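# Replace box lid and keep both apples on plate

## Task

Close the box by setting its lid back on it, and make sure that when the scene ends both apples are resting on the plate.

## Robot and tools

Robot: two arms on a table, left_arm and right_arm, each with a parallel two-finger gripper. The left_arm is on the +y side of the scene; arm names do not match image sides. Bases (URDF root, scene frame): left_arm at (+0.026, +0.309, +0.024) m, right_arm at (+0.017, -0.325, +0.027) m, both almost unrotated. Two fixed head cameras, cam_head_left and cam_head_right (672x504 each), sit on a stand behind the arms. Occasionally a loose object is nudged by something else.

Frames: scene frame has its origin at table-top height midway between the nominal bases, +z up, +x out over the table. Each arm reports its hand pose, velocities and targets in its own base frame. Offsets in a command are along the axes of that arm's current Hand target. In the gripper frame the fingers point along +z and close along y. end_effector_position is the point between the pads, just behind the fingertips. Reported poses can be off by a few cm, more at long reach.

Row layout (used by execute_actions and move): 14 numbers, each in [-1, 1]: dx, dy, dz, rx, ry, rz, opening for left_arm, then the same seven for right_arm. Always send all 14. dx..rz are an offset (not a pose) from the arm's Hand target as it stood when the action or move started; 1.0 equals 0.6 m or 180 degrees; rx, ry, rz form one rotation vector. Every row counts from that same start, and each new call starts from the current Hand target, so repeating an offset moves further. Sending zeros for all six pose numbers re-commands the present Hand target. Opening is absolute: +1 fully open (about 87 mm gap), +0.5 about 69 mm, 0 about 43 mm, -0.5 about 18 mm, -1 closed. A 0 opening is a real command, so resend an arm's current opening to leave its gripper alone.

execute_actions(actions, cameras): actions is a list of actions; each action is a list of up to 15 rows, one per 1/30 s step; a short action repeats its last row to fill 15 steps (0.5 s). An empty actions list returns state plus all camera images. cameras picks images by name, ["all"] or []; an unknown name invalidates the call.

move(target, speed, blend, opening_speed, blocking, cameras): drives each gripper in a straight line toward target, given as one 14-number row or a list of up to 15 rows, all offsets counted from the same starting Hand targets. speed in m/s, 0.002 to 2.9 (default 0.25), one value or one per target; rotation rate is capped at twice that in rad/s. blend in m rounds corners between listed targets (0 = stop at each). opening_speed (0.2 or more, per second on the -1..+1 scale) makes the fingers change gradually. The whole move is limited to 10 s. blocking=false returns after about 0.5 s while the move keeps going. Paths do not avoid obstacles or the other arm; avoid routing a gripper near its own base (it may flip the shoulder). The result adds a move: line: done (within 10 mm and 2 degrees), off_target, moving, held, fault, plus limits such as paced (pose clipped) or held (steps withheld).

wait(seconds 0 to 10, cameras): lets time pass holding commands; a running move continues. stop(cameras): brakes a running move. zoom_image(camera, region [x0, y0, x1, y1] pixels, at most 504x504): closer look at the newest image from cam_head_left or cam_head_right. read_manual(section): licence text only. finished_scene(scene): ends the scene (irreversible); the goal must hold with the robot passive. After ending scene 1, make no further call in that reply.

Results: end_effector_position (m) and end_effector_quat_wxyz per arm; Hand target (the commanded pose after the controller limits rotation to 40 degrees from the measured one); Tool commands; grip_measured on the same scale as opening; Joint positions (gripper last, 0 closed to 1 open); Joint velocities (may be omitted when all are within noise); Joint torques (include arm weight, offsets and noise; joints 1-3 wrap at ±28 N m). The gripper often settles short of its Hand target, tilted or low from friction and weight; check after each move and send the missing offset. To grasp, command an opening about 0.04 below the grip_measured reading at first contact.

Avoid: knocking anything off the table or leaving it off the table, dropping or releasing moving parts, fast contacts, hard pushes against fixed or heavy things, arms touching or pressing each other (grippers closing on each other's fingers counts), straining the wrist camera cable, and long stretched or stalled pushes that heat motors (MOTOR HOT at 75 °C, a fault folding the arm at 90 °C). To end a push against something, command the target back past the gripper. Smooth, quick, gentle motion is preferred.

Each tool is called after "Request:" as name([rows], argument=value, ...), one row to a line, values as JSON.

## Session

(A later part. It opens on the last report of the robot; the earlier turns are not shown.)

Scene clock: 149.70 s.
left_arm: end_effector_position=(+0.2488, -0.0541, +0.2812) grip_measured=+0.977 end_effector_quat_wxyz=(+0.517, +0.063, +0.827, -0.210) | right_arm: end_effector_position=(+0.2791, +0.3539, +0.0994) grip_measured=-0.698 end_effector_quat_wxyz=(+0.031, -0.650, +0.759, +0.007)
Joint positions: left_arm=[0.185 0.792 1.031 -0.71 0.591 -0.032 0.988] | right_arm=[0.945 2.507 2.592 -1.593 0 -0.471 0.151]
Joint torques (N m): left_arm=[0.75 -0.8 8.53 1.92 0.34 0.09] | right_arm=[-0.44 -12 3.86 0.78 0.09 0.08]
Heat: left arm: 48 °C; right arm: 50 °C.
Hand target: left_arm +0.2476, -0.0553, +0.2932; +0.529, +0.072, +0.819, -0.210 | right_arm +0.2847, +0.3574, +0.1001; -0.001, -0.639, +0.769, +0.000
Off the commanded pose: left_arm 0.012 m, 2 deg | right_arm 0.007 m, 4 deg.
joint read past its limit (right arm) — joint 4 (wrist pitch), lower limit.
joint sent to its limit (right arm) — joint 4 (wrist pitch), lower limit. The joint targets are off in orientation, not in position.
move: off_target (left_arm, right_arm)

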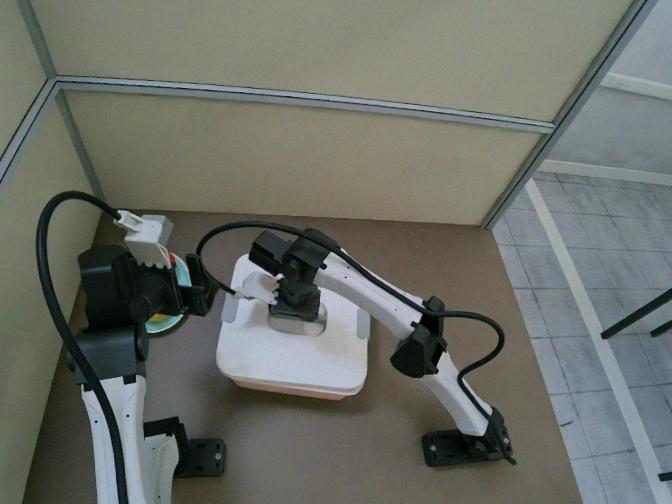

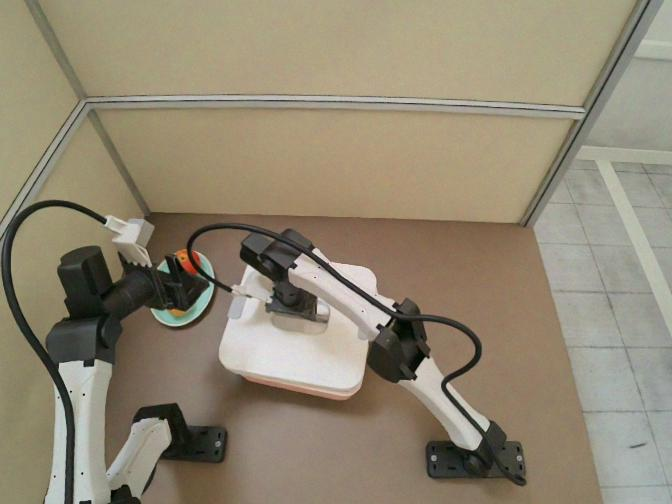

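Request:
move([
  [0,0,0,0,0,0,1,0,0,0,0,0,0,-0.4],
  [0,0,0,0,0,0,1,0,0,-0.12,0,0,0,-0.4],
], speed=0.12, opening_speed=0.5, cameras=["all"])

Request:
zoom_image(camera="cam_head_right", region=[205, 250, 385, 410])

Request:
zoom_image(camera="cam_head_left", region=[205, 240, 385, 410])

Scene clock: 161.47 s.
left_arm: end_effector_position=(+0.2488, -0.0541, +0.2812) grip_measured=+0.977 end_effector_quat_wxyz=(+0.517, +0.063, +0.827, -0.210) | right_arm: end_effector_position=(+0.2801, +0.3554, +0.1531) grip_measured=-0.400 end_effector_quat_wxyz=(+0.099, -0.642, +0.760, +0.023)
Joint positions: left_arm=[0.185 0.792 1.031 -0.71 0.591 -0.032 0.988] | right_arm=[0.945 2.381 2.589 -1.577 0.003 -0.459 0.3]
Joint torques (N m): left_arm=[0.7 -0.77 8.75 1.87 0.37 0.11] | right_arm=[-0.39 -13.44 5.74 0.83 0.1 -0.18]
Heat: left arm: 48 °C; right arm: 55 °C.
Hand target: left_arm +0.2476, -0.0553, +0.2932; +0.529, +0.072, +0.819, -0.210 | right_arm +0.2847, +0.3576, +0.1720; +0.000, -0.639, +0.769, +0.000
Off the commanded pose: left_arm 0.012 m, 2 deg | right_arm 0.020 m, 12 deg.
joint read past its limit (right arm) — joint 4 (wrist pitch), lower limit.
joint sent to its limit (right arm) — joint 4 (wrist pitch), lower limit. The joint targets are off in orientation, not in position.
move: off_target (left_arm, right_arm)

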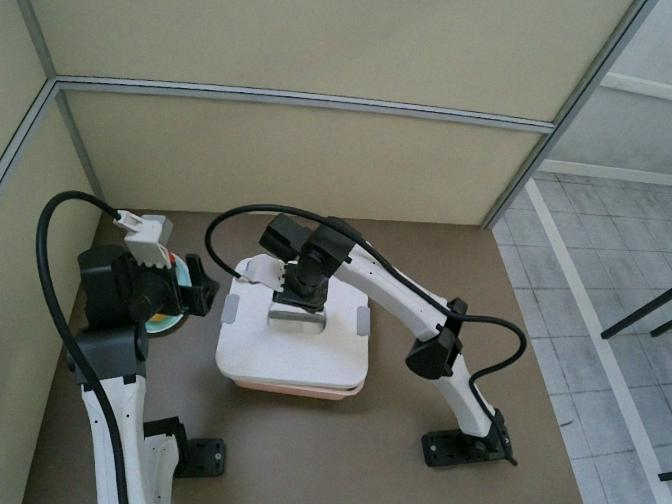

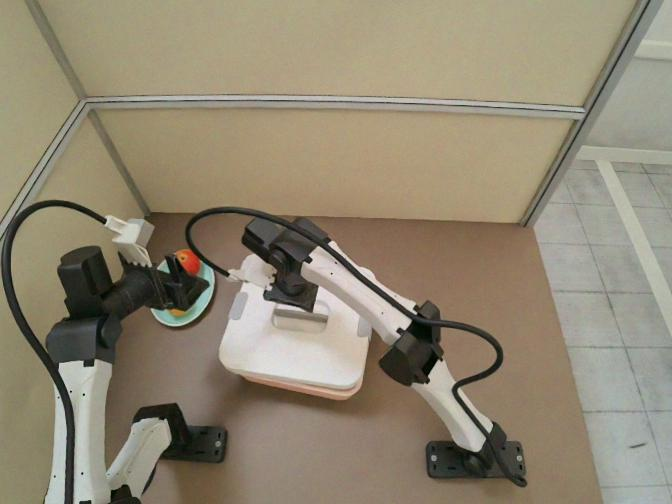

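Scaled by 2.800 from the camera's 672x504 image, which has a finer 960x720 frame.

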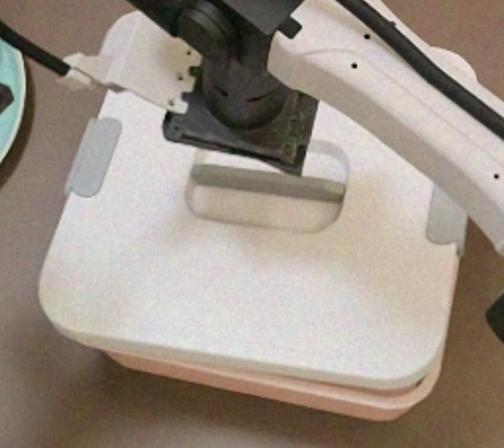

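Scaled by 2.800 from the camera's 672x504 image, which has a finer 960x720 frame.

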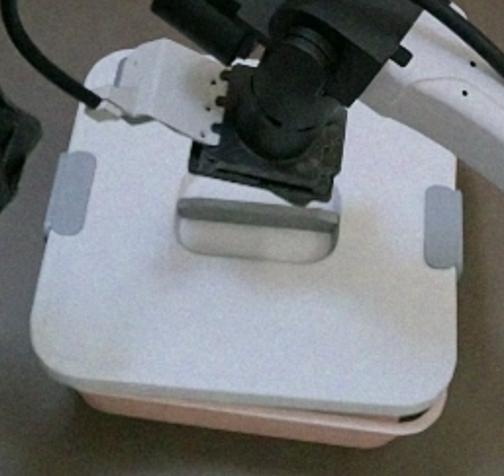

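Request:
move([
  [0,0,0,0,0,0,1,0,0,0.128,0,0,0,-0.3],
  [0,0,0,0,0,0,1,0,0,0.128,0,0,0,-1],
  [0,0,0,0,0,0,1,0.003,0,0.07,0,0,0.02,-1],
], speed=0.12, opening_speed=0.8, cameras=["all"])

Request:
zoom_image(camera="cam_head_right", region=[205, 250, 385, 410])

Request:
zoom_image(camera="cam_head_left", region=[205, 240, 385, 410])

Scene clock: 174.10 s.
left_arm: end_effector_position=(+0.2488, -0.0541, +0.2812) grip_measured=+0.977 end_effector_quat_wxyz=(+0.517, +0.063, +0.827, -0.210) | right_arm: end_effector_position=(+0.2802, +0.3565, +0.1040) grip_measured=-0.691 end_effector_quat_wxyz=(+0.044, -0.622, +0.782, +0.014)
Joint positions: left_arm=[0.185 0.792 1.031 -0.71 0.591 -0.032 0.988] | right_arm=[0.939 2.492 2.587 -1.574 -0.003 -0.405 0.154]
Joint torques (N m): left_arm=[0.66 -0.66 8.55 1.92 0.32 0.11] | right_arm=[-0.53 -16.14 4.26 0.63 0.11 -0.09]
Heat: left arm: 48 °C; right arm: 56 °C.
Hand target: left_arm +0.2476, -0.0553, +0.2932; +0.529, +0.072, +0.819, -0.210 | right_arm +0.2843, +0.3558, +0.1301; +0.000, -0.615, +0.789, +0.000
Off the commanded pose: left_arm 0.012 m, 2 deg | right_arm 0.026 m, 5 deg.
joint read past its limit (right arm) — joint 4 (wrist pitch), lower limit.
joint sent to its limit (right arm) — joint 4 (wrist pitch), lower limit. The joint targets are off in orientation, not in position.
move: off_target (left_arm, right_arm); target 2's new opening was sent with right_arm's hand 0.004 m and 4 deg from that target

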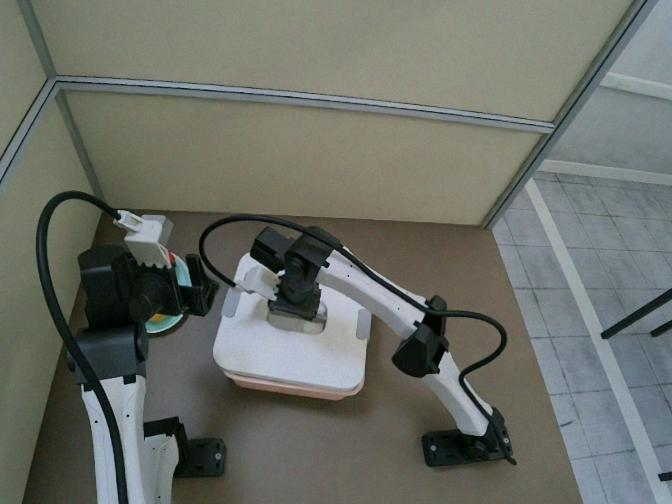

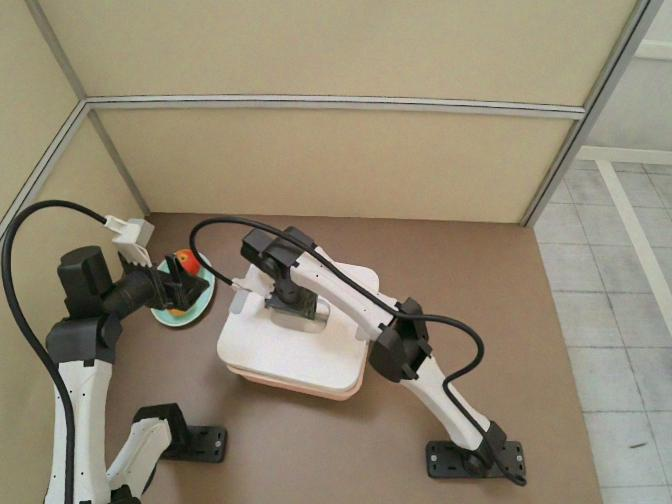

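Scaled by 2.800 from the camera's 672x504 image, which has a finer 960x720 frame.

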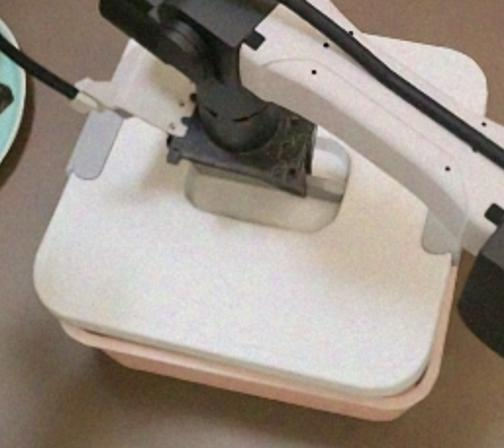

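Scaled by 2.800 from the camera's 672x504 image, which has a finer 960x720 frame.

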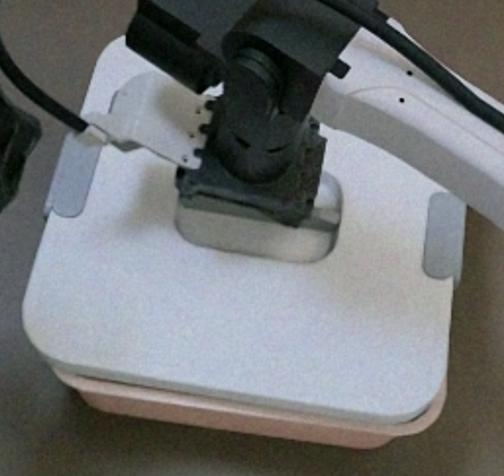

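Request:
move(target=[0,0,0,0,0,0,1,0.0271,0.019,-0.02,0,0,0,-1], speed=0.1, cameras=["all"])

Request:
zoom_image(camera="cam_head_right", region=[205, 250, 385, 410])

Request:
zoom_image(camera="cam_head_left", region=[205, 240, 385, 410])

Scene clock: 184.97 s.
left_arm: end_effector_position=(+0.2488, -0.0541, +0.2812) grip_measured=+0.977 end_effector_quat_wxyz=(+0.517, +0.063, +0.827, -0.210) | right_arm: end_effector_position=(+0.2695, +0.3426, +0.1164) grip_measured=-0.693 end_effector_quat_wxyz=(+0.035, -0.618, +0.785, +0.012)
Joint positions: left_arm=[0.185 0.792 1.031 -0.71 0.591 -0.032 0.988] | right_arm=[0.939 2.404 2.475 -1.568 -0.003 -0.394 0.153]
Joint torques (N m): left_arm=[0.68 -0.64 8.72 1.92 0.3 0.16] | right_arm=[0.46 -15.86 4.44 0.56 0.15 -0.13]
Heat: left arm: 48 °C; right arm: 59 °C.
Hand target: left_arm +0.2476, -0.0553, +0.2932; +0.529, +0.072, +0.819, -0.210 | right_arm +0.2693, +0.3428, +0.1421; -0.001, -0.615, +0.789, +0.000
Off the commanded pose: left_arm 0.012 m, 2 deg | right_arm 0.026 m, 4 deg.
joint read past its limit (right arm) — joint 4 (wrist pitch), lower limit.
joint sent to its limit (right arm) — joint 4 (wrist pitch), lower limit. The joint targets are off in orientation, not in position.
move: off_target (left_arm, right_arm)

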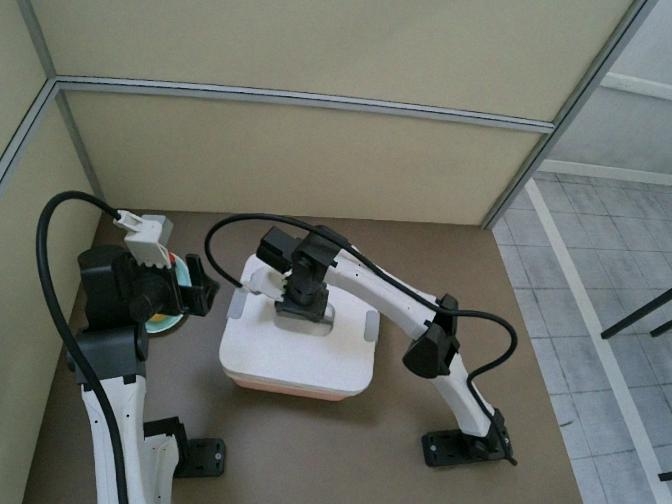

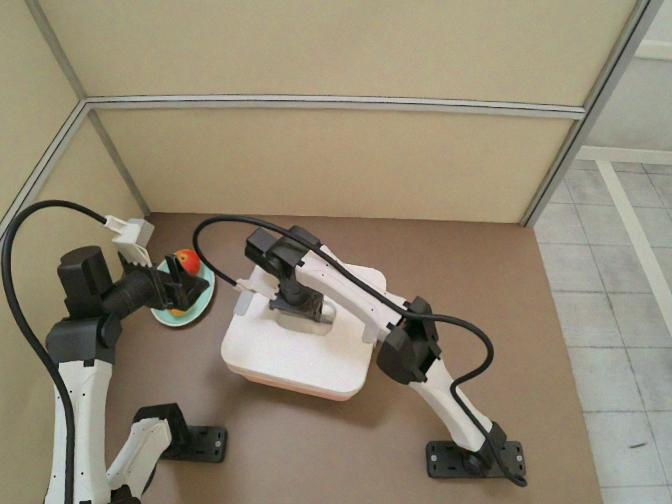

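Scaled by 2.800 from the camera's 672x504 image, which has a finer 960x720 frame.

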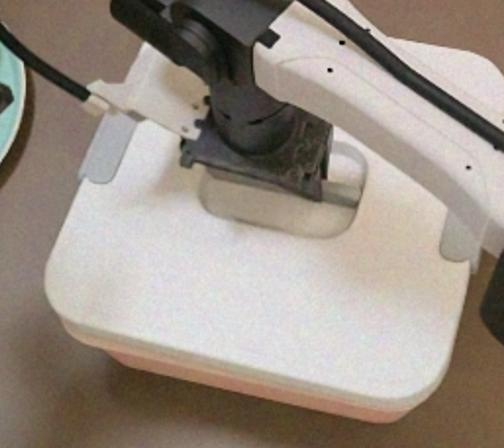

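Scaled by 2.800 from the camera's 672x504 image, which has a finer 960x720 frame.

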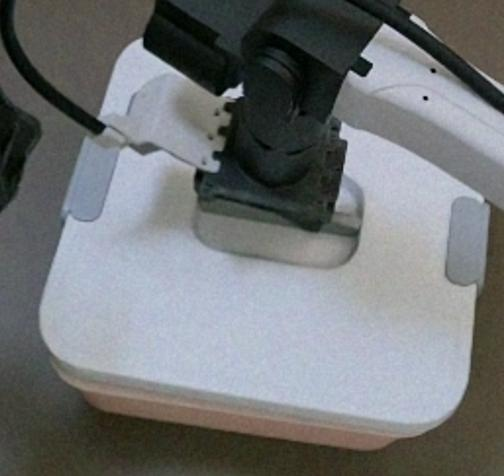

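Request:
move(target=[0,0,0,0,0,0,1,0.0037,0.0146,0.047,0,0,-0.008,-1], speed=0.1, cameras=["all"])

Request:
zoom_image(camera="cam_head_right", region=[205, 250, 385, 410])

Request:
zoom_image(camera="cam_head_left", region=[205, 240, 385, 410])

Scene clock: 192.10 s.
left_arm: end_effector_position=(+0.2488, -0.0541, +0.2812) grip_measured=+0.977 end_effector_quat_wxyz=(+0.517, +0.063, +0.827, -0.210) | right_arm: end_effector_position=(+0.2637, +0.3428, +0.1091) grip_measured=-0.697 end_effector_quat_wxyz=(+0.024, -0.622, +0.782, +0.008)
Joint positions: left_arm=[0.185 0.792 1.031 -0.71 0.591 -0.032 0.988] | right_arm=[0.951 2.404 2.443 -1.558 -0.003 -0.393 0.152]
Joint torques (N m): left_arm=[0.81 -0.66 8.55 1.88 0.32 0.08] | right_arm=[0.83 -12.27 4.04 0.4 0.1 -0.18]
Heat: left arm: 48 °C; right arm: 64 °C.
Hand target: left_arm +0.2476, -0.0553, +0.2932; +0.529, +0.072, +0.819, -0.210 | right_arm +0.2603, +0.3427, +0.1139; -0.001, -0.625, +0.781, +0.000
Off the commanded pose: left_arm 0.012 m, 2 deg | right_arm 0.006 m, 3 deg.
joint sent to its limit (right arm) — joint 4 (wrist pitch), lower limit. The joint targets are off in orientation, not in position.
move: off_target (left_arm, right_arm)

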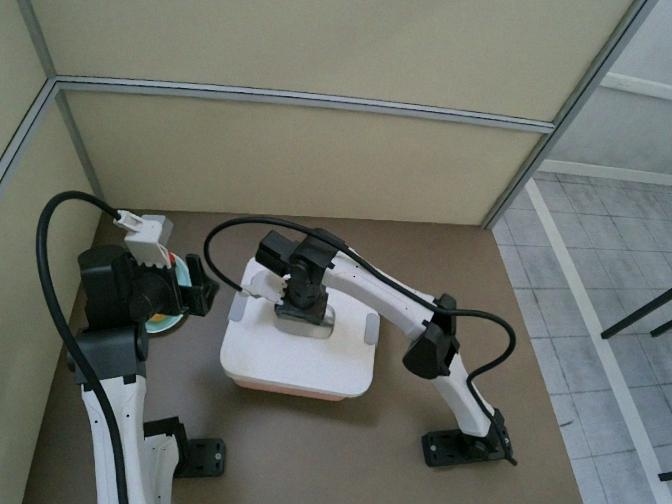

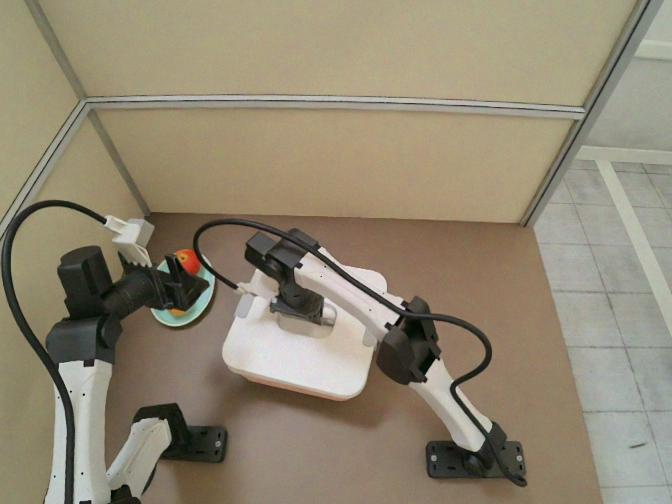

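Scaled by 2.800 from the camera's 672x504 image, which has a finer 960x720 frame.

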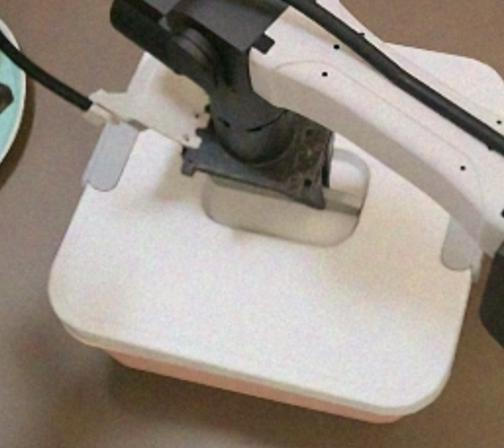

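Scaled by 2.800 from the camera's 672x504 image, which has a finer 960x720 frame.

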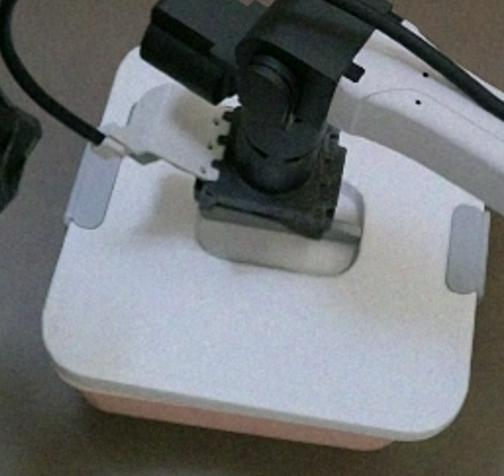

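Request:
move(target=[0,0,0,0,0,0,1,0,0,0.045,0,0,0,-1], speed=0.06, cameras=["all"])

Request:
zoom_image(camera="cam_head_right", region=[205, 250, 385, 410])

Request:
zoom_image(camera="cam_head_left", region=[205, 240, 385, 410])

Scene clock: 198.43 s.
left_arm: end_effector_position=(+0.2488, -0.0541, +0.2812) grip_measured=+0.977 end_effector_quat_wxyz=(+0.517, +0.063, +0.827, -0.210) | right_arm: end_effector_position=(+0.2624, +0.3427, +0.0926) grip_measured=-0.698 end_effector_quat_wxyz=(+0.007, -0.623, +0.782, +0.005)
Joint positions: left_arm=[0.185 0.792 1.031 -0.71 0.591 -0.032 0.988] | right_arm=[0.952 2.432 2.421 -1.544 -0.005 -0.393 0.151]
Joint torques (N m): left_arm=[0.75 -0.64 8.68 1.87 0.33 0.1] | right_arm=[0.66 -10.56 3.95 0.42 0.1 -0.11]
Heat: left arm: 49 °C; right arm: 65 °C.
Hand target: left_arm +0.2476, -0.0553, +0.2932; +0.529, +0.072, +0.819, -0.210 | right_arm +0.2603, +0.3427, +0.0869; +0.000, -0.625, +0.781, +0.000
Off the commanded pose: left_arm 0.012 m, 2 deg | right_arm 0.006 m, 1 deg.
move: off_target (left_arm)

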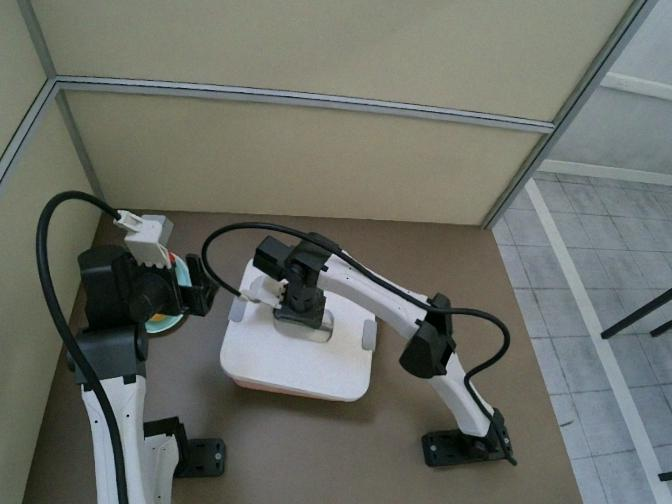

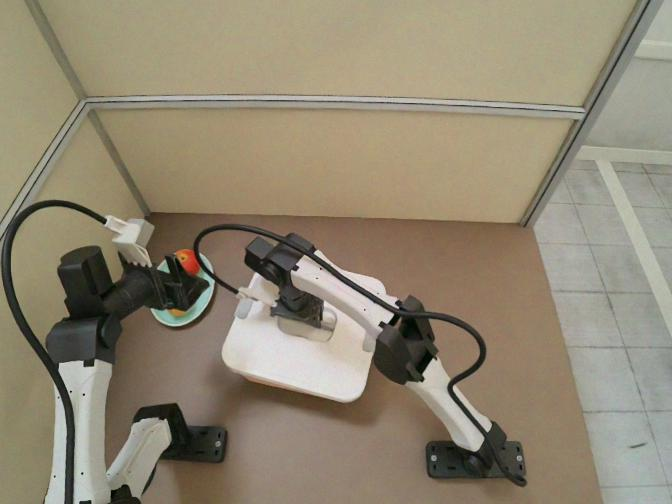

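Scaled by 2.800 from the camera's 672x504 image, which has a finer 960x720 frame.

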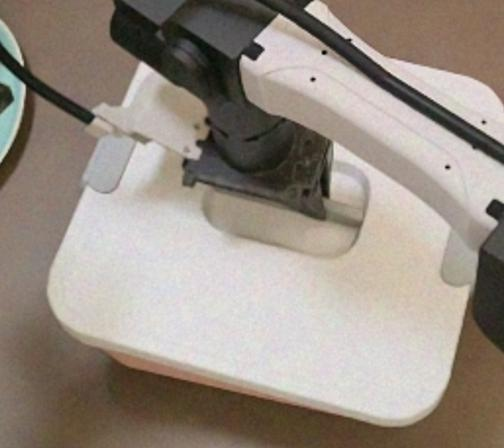

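Scaled by 2.800 from the camera's 672x504 image, which has a finer 960x720 frame.

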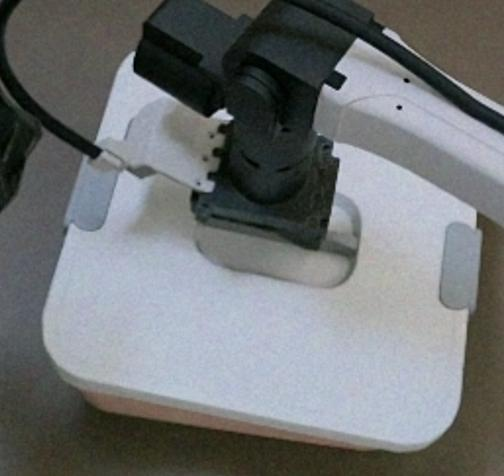

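Request:
move(target=[0,0,0,0,0,0,1,0,0,0.03,0,0,-0.01,-1], speed=0.06, cameras=["all"])

Request:
zoom_image(camera="cam_head_right", region=[205, 250, 385, 410])

Request:
zoom_image(camera="cam_head_left", region=[205, 240, 385, 410])

Scene clock: 202.53 s.
left_arm: end_effector_position=(+0.2488, -0.0541, +0.2812) grip_measured=+0.977 end_effector_quat_wxyz=(+0.517, +0.063, +0.827, -0.210) | right_arm: end_effector_position=(+0.2620, +0.3416, +0.0853) grip_measured=-0.698 end_effector_quat_wxyz=(+0.012, -0.629, +0.777, +0.002)
Joint positions: left_arm=[0.185 0.792 1.031 -0.71 0.591 -0.032 0.988] | right_arm=[0.956 2.396 2.327 -1.478 0.003 -0.406 0.151]
Joint torques (N m): left_arm=[0.66 -0.66 8.68 1.9 0.32 0.12] | right_arm=[0.49 -9.44 2 0.69 0.02 -0.34]
Heat: left arm: 49 °C; right arm: 64 °C.
Hand target: left_arm +0.2476, -0.0553, +0.2932; +0.529, +0.072, +0.819, -0.210 | right_arm +0.2603, +0.3427, +0.0690; +0.000, -0.637, +0.771, +0.000
Off the commanded pose: left_arm 0.012 m, 2 deg | right_arm 0.016 m, 2 deg.
move: off_target (left_arm, right_arm)

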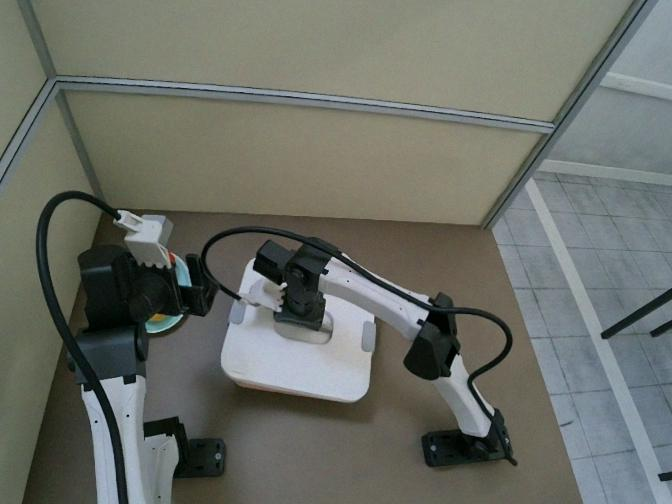

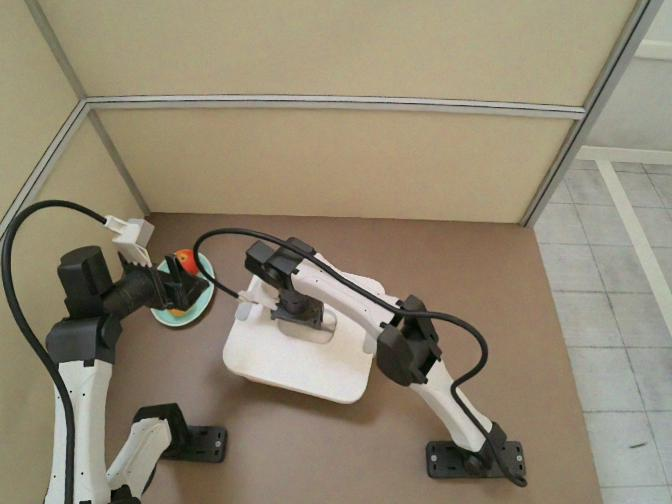

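Scaled by 2.800 from the camera's 672x504 image, which has a finer 960x720 frame.

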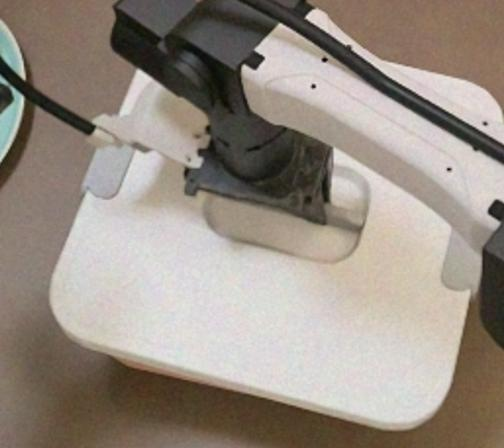

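Scaled by 2.800 from the camera's 672x504 image, which has a finer 960x720 frame.

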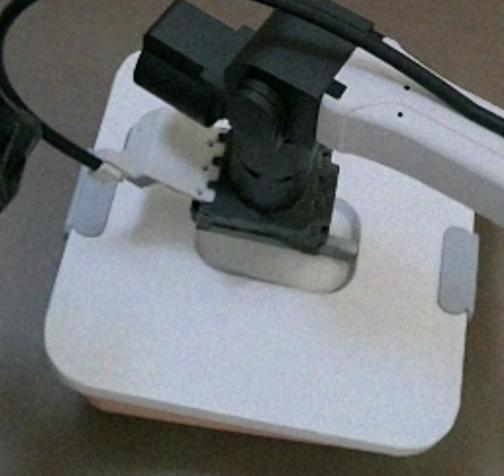

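Request:
move([
  [0,0,0,0,0,0,1,-0.0025,-0.0097,-0.055,0,0,-0.014,-1],
  [0,0,0,0,0,0,1,-0.0025,-0.0097,0,0,0,-0.014,-1],
], speed=0.06, cameras=["all"])

Request:
zoom_image(camera="cam_head_right", region=[205, 250, 385, 410])

Request:
zoom_image(camera="cam_head_left", region=[205, 240, 385, 410])

Scene clock: 213.30 s.
left_arm: end_effector_position=(+0.2488, -0.0541, +0.2812) grip_measured=+0.977 end_effector_quat_wxyz=(+0.517, +0.063, +0.827, -0.210) | right_arm: end_effector_position=(+0.2654, +0.3423, +0.0852) grip_measured=-0.698 end_effector_quat_wxyz=(+0.009, -0.651, +0.759, +0.000)
Joint positions: left_arm=[0.185 0.792 1.031 -0.71 0.591 -0.032 0.988] | right_arm=[0.956 2.416 2.361 -1.498 0.004 -0.462 0.151]
Joint torques (N m): left_arm=[0.57 -0.8 8.59 1.88 0.35 0.13] | right_arm=[-0.13 -9.58 2.07 0.71 0.01 -0.27]
Heat: left arm: 49 °C; right arm: 62 °C.
Hand target: left_arm +0.2476, -0.0553, +0.2932; +0.529, +0.072, +0.819, -0.210 | right_arm +0.2663, +0.3430, +0.0690; +0.000, -0.654, +0.757, +0.000
Off the commanded pose: left_arm 0.012 m, 2 deg | right_arm 0.016 m, 1 deg.
move: off_target (left_arm, right_arm)

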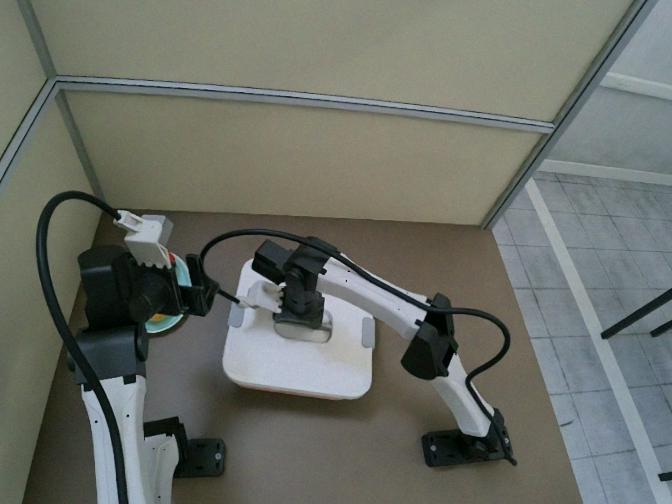

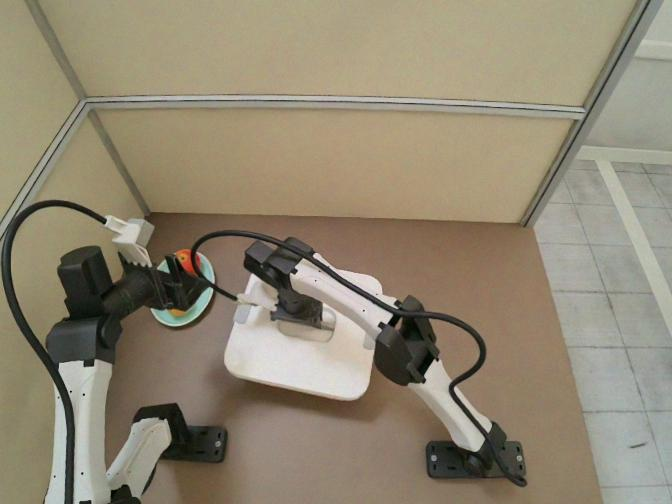

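Scaled by 2.800 from the camera's 672x504 image, which has a finer 960x720 frame.

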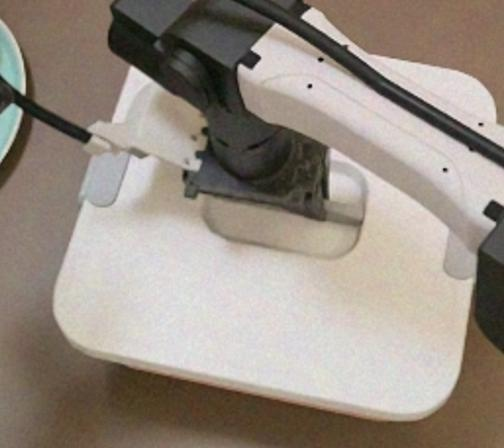

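Scaled by 2.800 from the camera's 672x504 image, which has a finer 960x720 frame.

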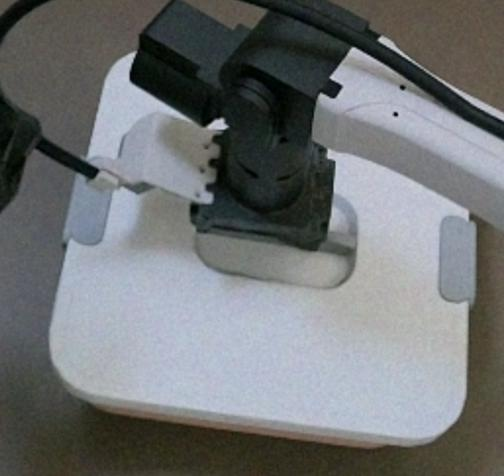

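Request:
move([
  [0,0,0,0,0,0,1,-0.0106,-0.0035,-0.05,0,0,0,-1],
  [0,0,0,0,0,0,1,-0.0106,-0.0035,0,0,0,0,-1],
], speed=0.06, cameras=["all"])

Request:
zoom_image(camera="cam_head_right", region=[205, 250, 385, 410])

Request:
zoom_image(camera="cam_head_left", region=[205, 240, 385, 410])

Scene clock: 222.60 s.
left_arm: end_effector_position=(+0.2488, -0.0541, +0.2812) grip_measured=+0.977 end_effector_quat_wxyz=(+0.517, +0.063, +0.827, -0.210) | right_arm: end_effector_position=(+0.2674, +0.3444, +0.0790) grip_measured=-0.698 end_effector_quat_wxyz=(-0.002, -0.651, +0.759, -0.004)
Joint positions: left_arm=[0.185 0.792 1.031 -0.71 0.591 -0.032 0.988] | right_arm=[0.956 2.472 2.435 -1.538 0.007 -0.462 0.151]
Joint torques (N m): left_arm=[0.72 -0.8 8.75 1.88 0.34 0.1] | right_arm=[0.16 -10.25 3.64 0.64 0 -0.26]
Heat: left arm: 49 °C; right arm: 62 °C.
Hand target: left_arm +0.2476, -0.0553, +0.2932; +0.529, +0.072, +0.819, -0.210 | right_arm +0.2692, +0.3490, +0.0689; -0.001, -0.654, +0.757, +0.000
Off the commanded pose: left_arm 0.012 m, 2 deg | right_arm 0.011 m, 1 deg.
move: off_target (left_arm, right_arm)

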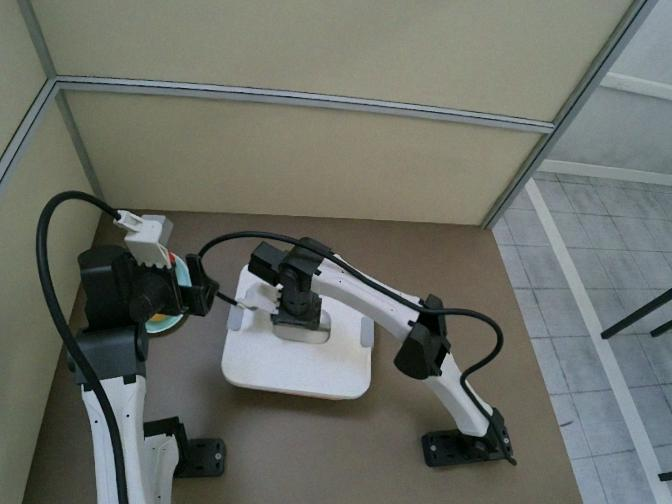

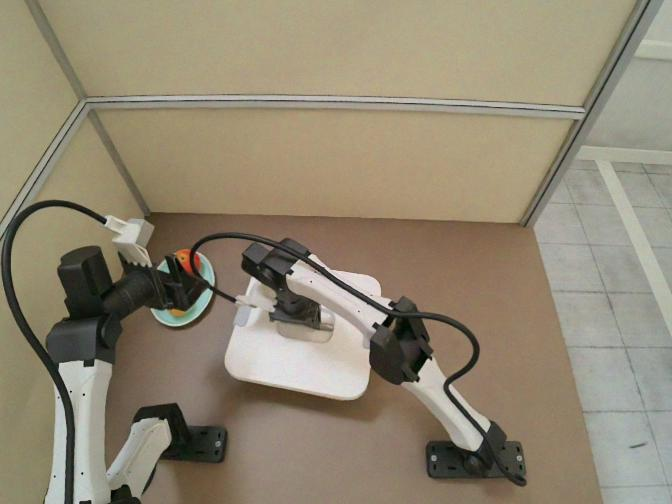

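Scaled by 2.800 from the camera's 672x504 image, which has a finer 960x720 frame.

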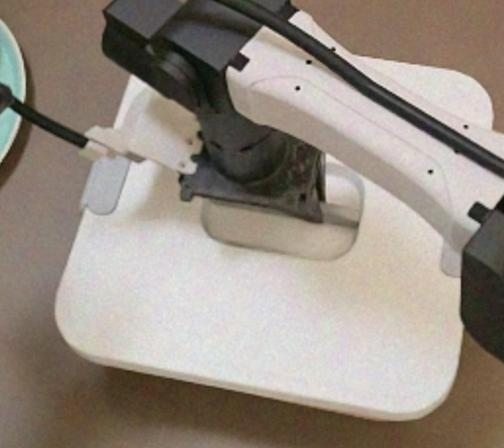

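Scaled by 2.800 from the camera's 672x504 image, which has a finer 960x720 frame.

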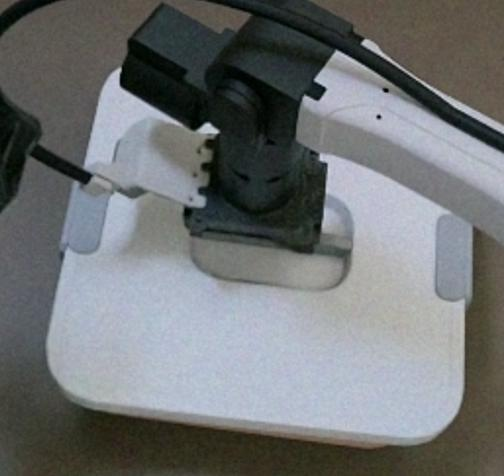

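Request:
move(target=[0,0,0,0,0,0,1,-0.004,0,0.025,0,0,0,-1], speed=0.06)

Scene clock: 225.40 s.
left_arm: end_effector_position=(+0.2488, -0.0541, +0.2812) grip_measured=+0.977 end_effector_quat_wxyz=(+0.517, +0.063, +0.827, -0.210) | right_arm: end_effector_position=(+0.2675, +0.3443, +0.0777) grip_measured=-0.698 end_effector_quat_wxyz=(+0.004, -0.651, +0.759, -0.004)
Joint positions: left_arm=[0.185 0.792 1.031 -0.71 0.591 -0.032 0.988] | right_arm=[0.957 2.448 2.387 -1.504 0.01 -0.462 0.151]
Joint torques (N m): left_arm=[0.51 -0.64 8.51 1.91 0.29 0.12] | right_arm=[0.27 -9.06 1.76 0.94 -0.06 -0.21]
Heat: left arm: 49 °C; right arm: 62 °C.
Hand target: left_arm +0.2476, -0.0553, +0.2932; +0.529, +0.072, +0.819, -0.210 | right_arm +0.2696, +0.3513, +0.0539; +0.000, -0.654, +0.757, +0.000
Off the commanded pose: left_arm 0.012 m, 2 deg | right_arm 0.025 m, 1 deg.
move: off_target (left_arm, right_arm)

Request:
move([
  [0,0,0,0,0,0,1,0.010,0.002,-0.035,0,0,0,-1],
  [0,0,0,0,0,0,1,0.010,0.002,-0.035,0,0,0,-0.3],
  [0,0,0,0,0,0,1,0.010,0.002,-0.13,0,0,0,-0.3],
  [0,0,0,0,0,0,1,0.5,0,-0.2,0,0,0,-0.3],
], speed=[0.1,0.1,0.15,0.3], opening_speed=0.8, cameras=["all"])

Request:
zoom_image(camera="cam_head_right", region=[205, 250, 385, 410])

Request:
zoom_image(camera="cam_head_left", region=[205, 240, 385, 410])

Scene clock: 235.23 s.
left_arm: end_effector_position=(+0.2488, -0.0541, +0.2812) grip_measured=+0.977 end_effector_quat_wxyz=(+0.517, +0.063, +0.827, -0.210) | right_arm: end_effector_position=(+0.2302, +0.0556, +0.1724) grip_measured=-0.300 end_effector_quat_wxyz=(-0.002, -0.651, +0.759, -0.004)
Joint positions: left_arm=[0.185 0.792 1.031 -0.71 0.591 -0.032 0.988] | right_arm=[0.395 1.524 1.46 -1.509 0.01 -1.023 0.35]
Joint torques (N m): left_arm=[0.81 -0.95 8.49 1.87 0.35 0.09] | right_arm=[-0.29 -6.3 4.03 0.28 -0.08 -0.26]
Heat: left arm: 49 °C; right arm: 61 °C.
Hand target: left_arm +0.2476, -0.0553, +0.2932; +0.529, +0.072, +0.819, -0.210 | right_arm +0.2261, +0.0546, +0.1742; -0.001, -0.654, +0.757, +0.000
Off the commanded pose: left_arm 0.012 m, 2 deg | right_arm 0.005 m, 1 deg.
move: off_target (left_arm)

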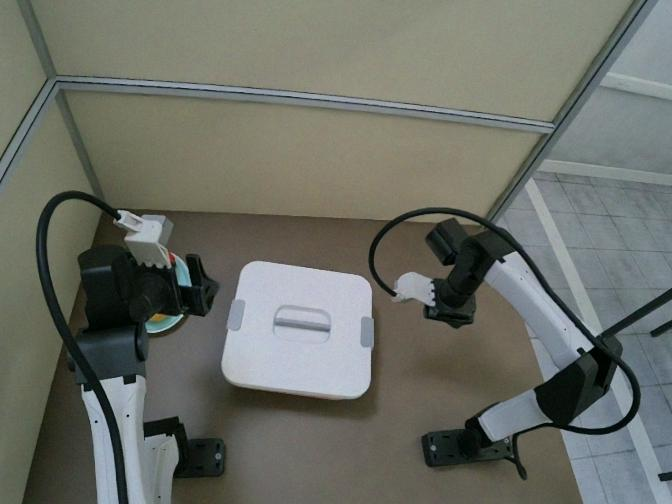

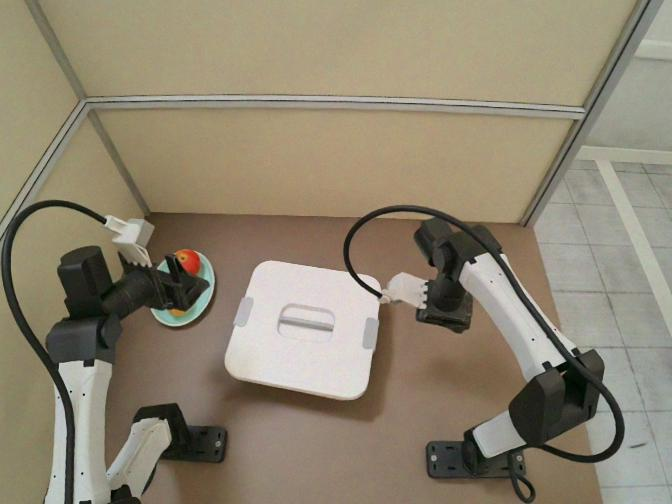

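Scaled by 2.800 from the camera's 672x504 image, which has a finer 960x720 frame.

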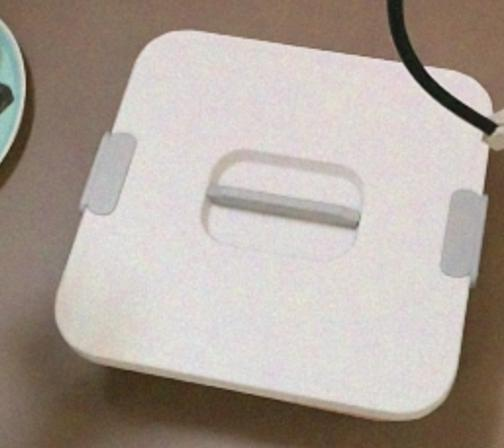

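Scaled by 2.800 from the camera's 672x504 image, which has a finer 960x720 frame.

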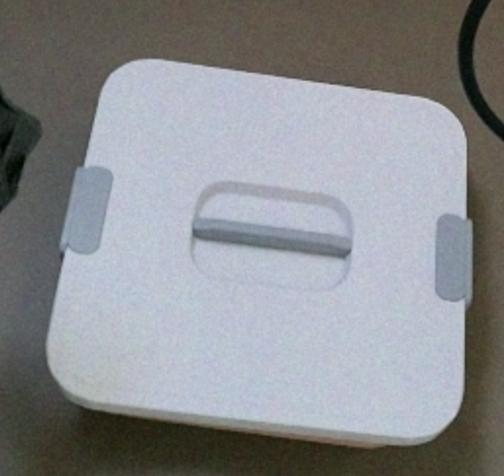

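Request:
finished_scene(scene=2)

The scene is finished: the task was done.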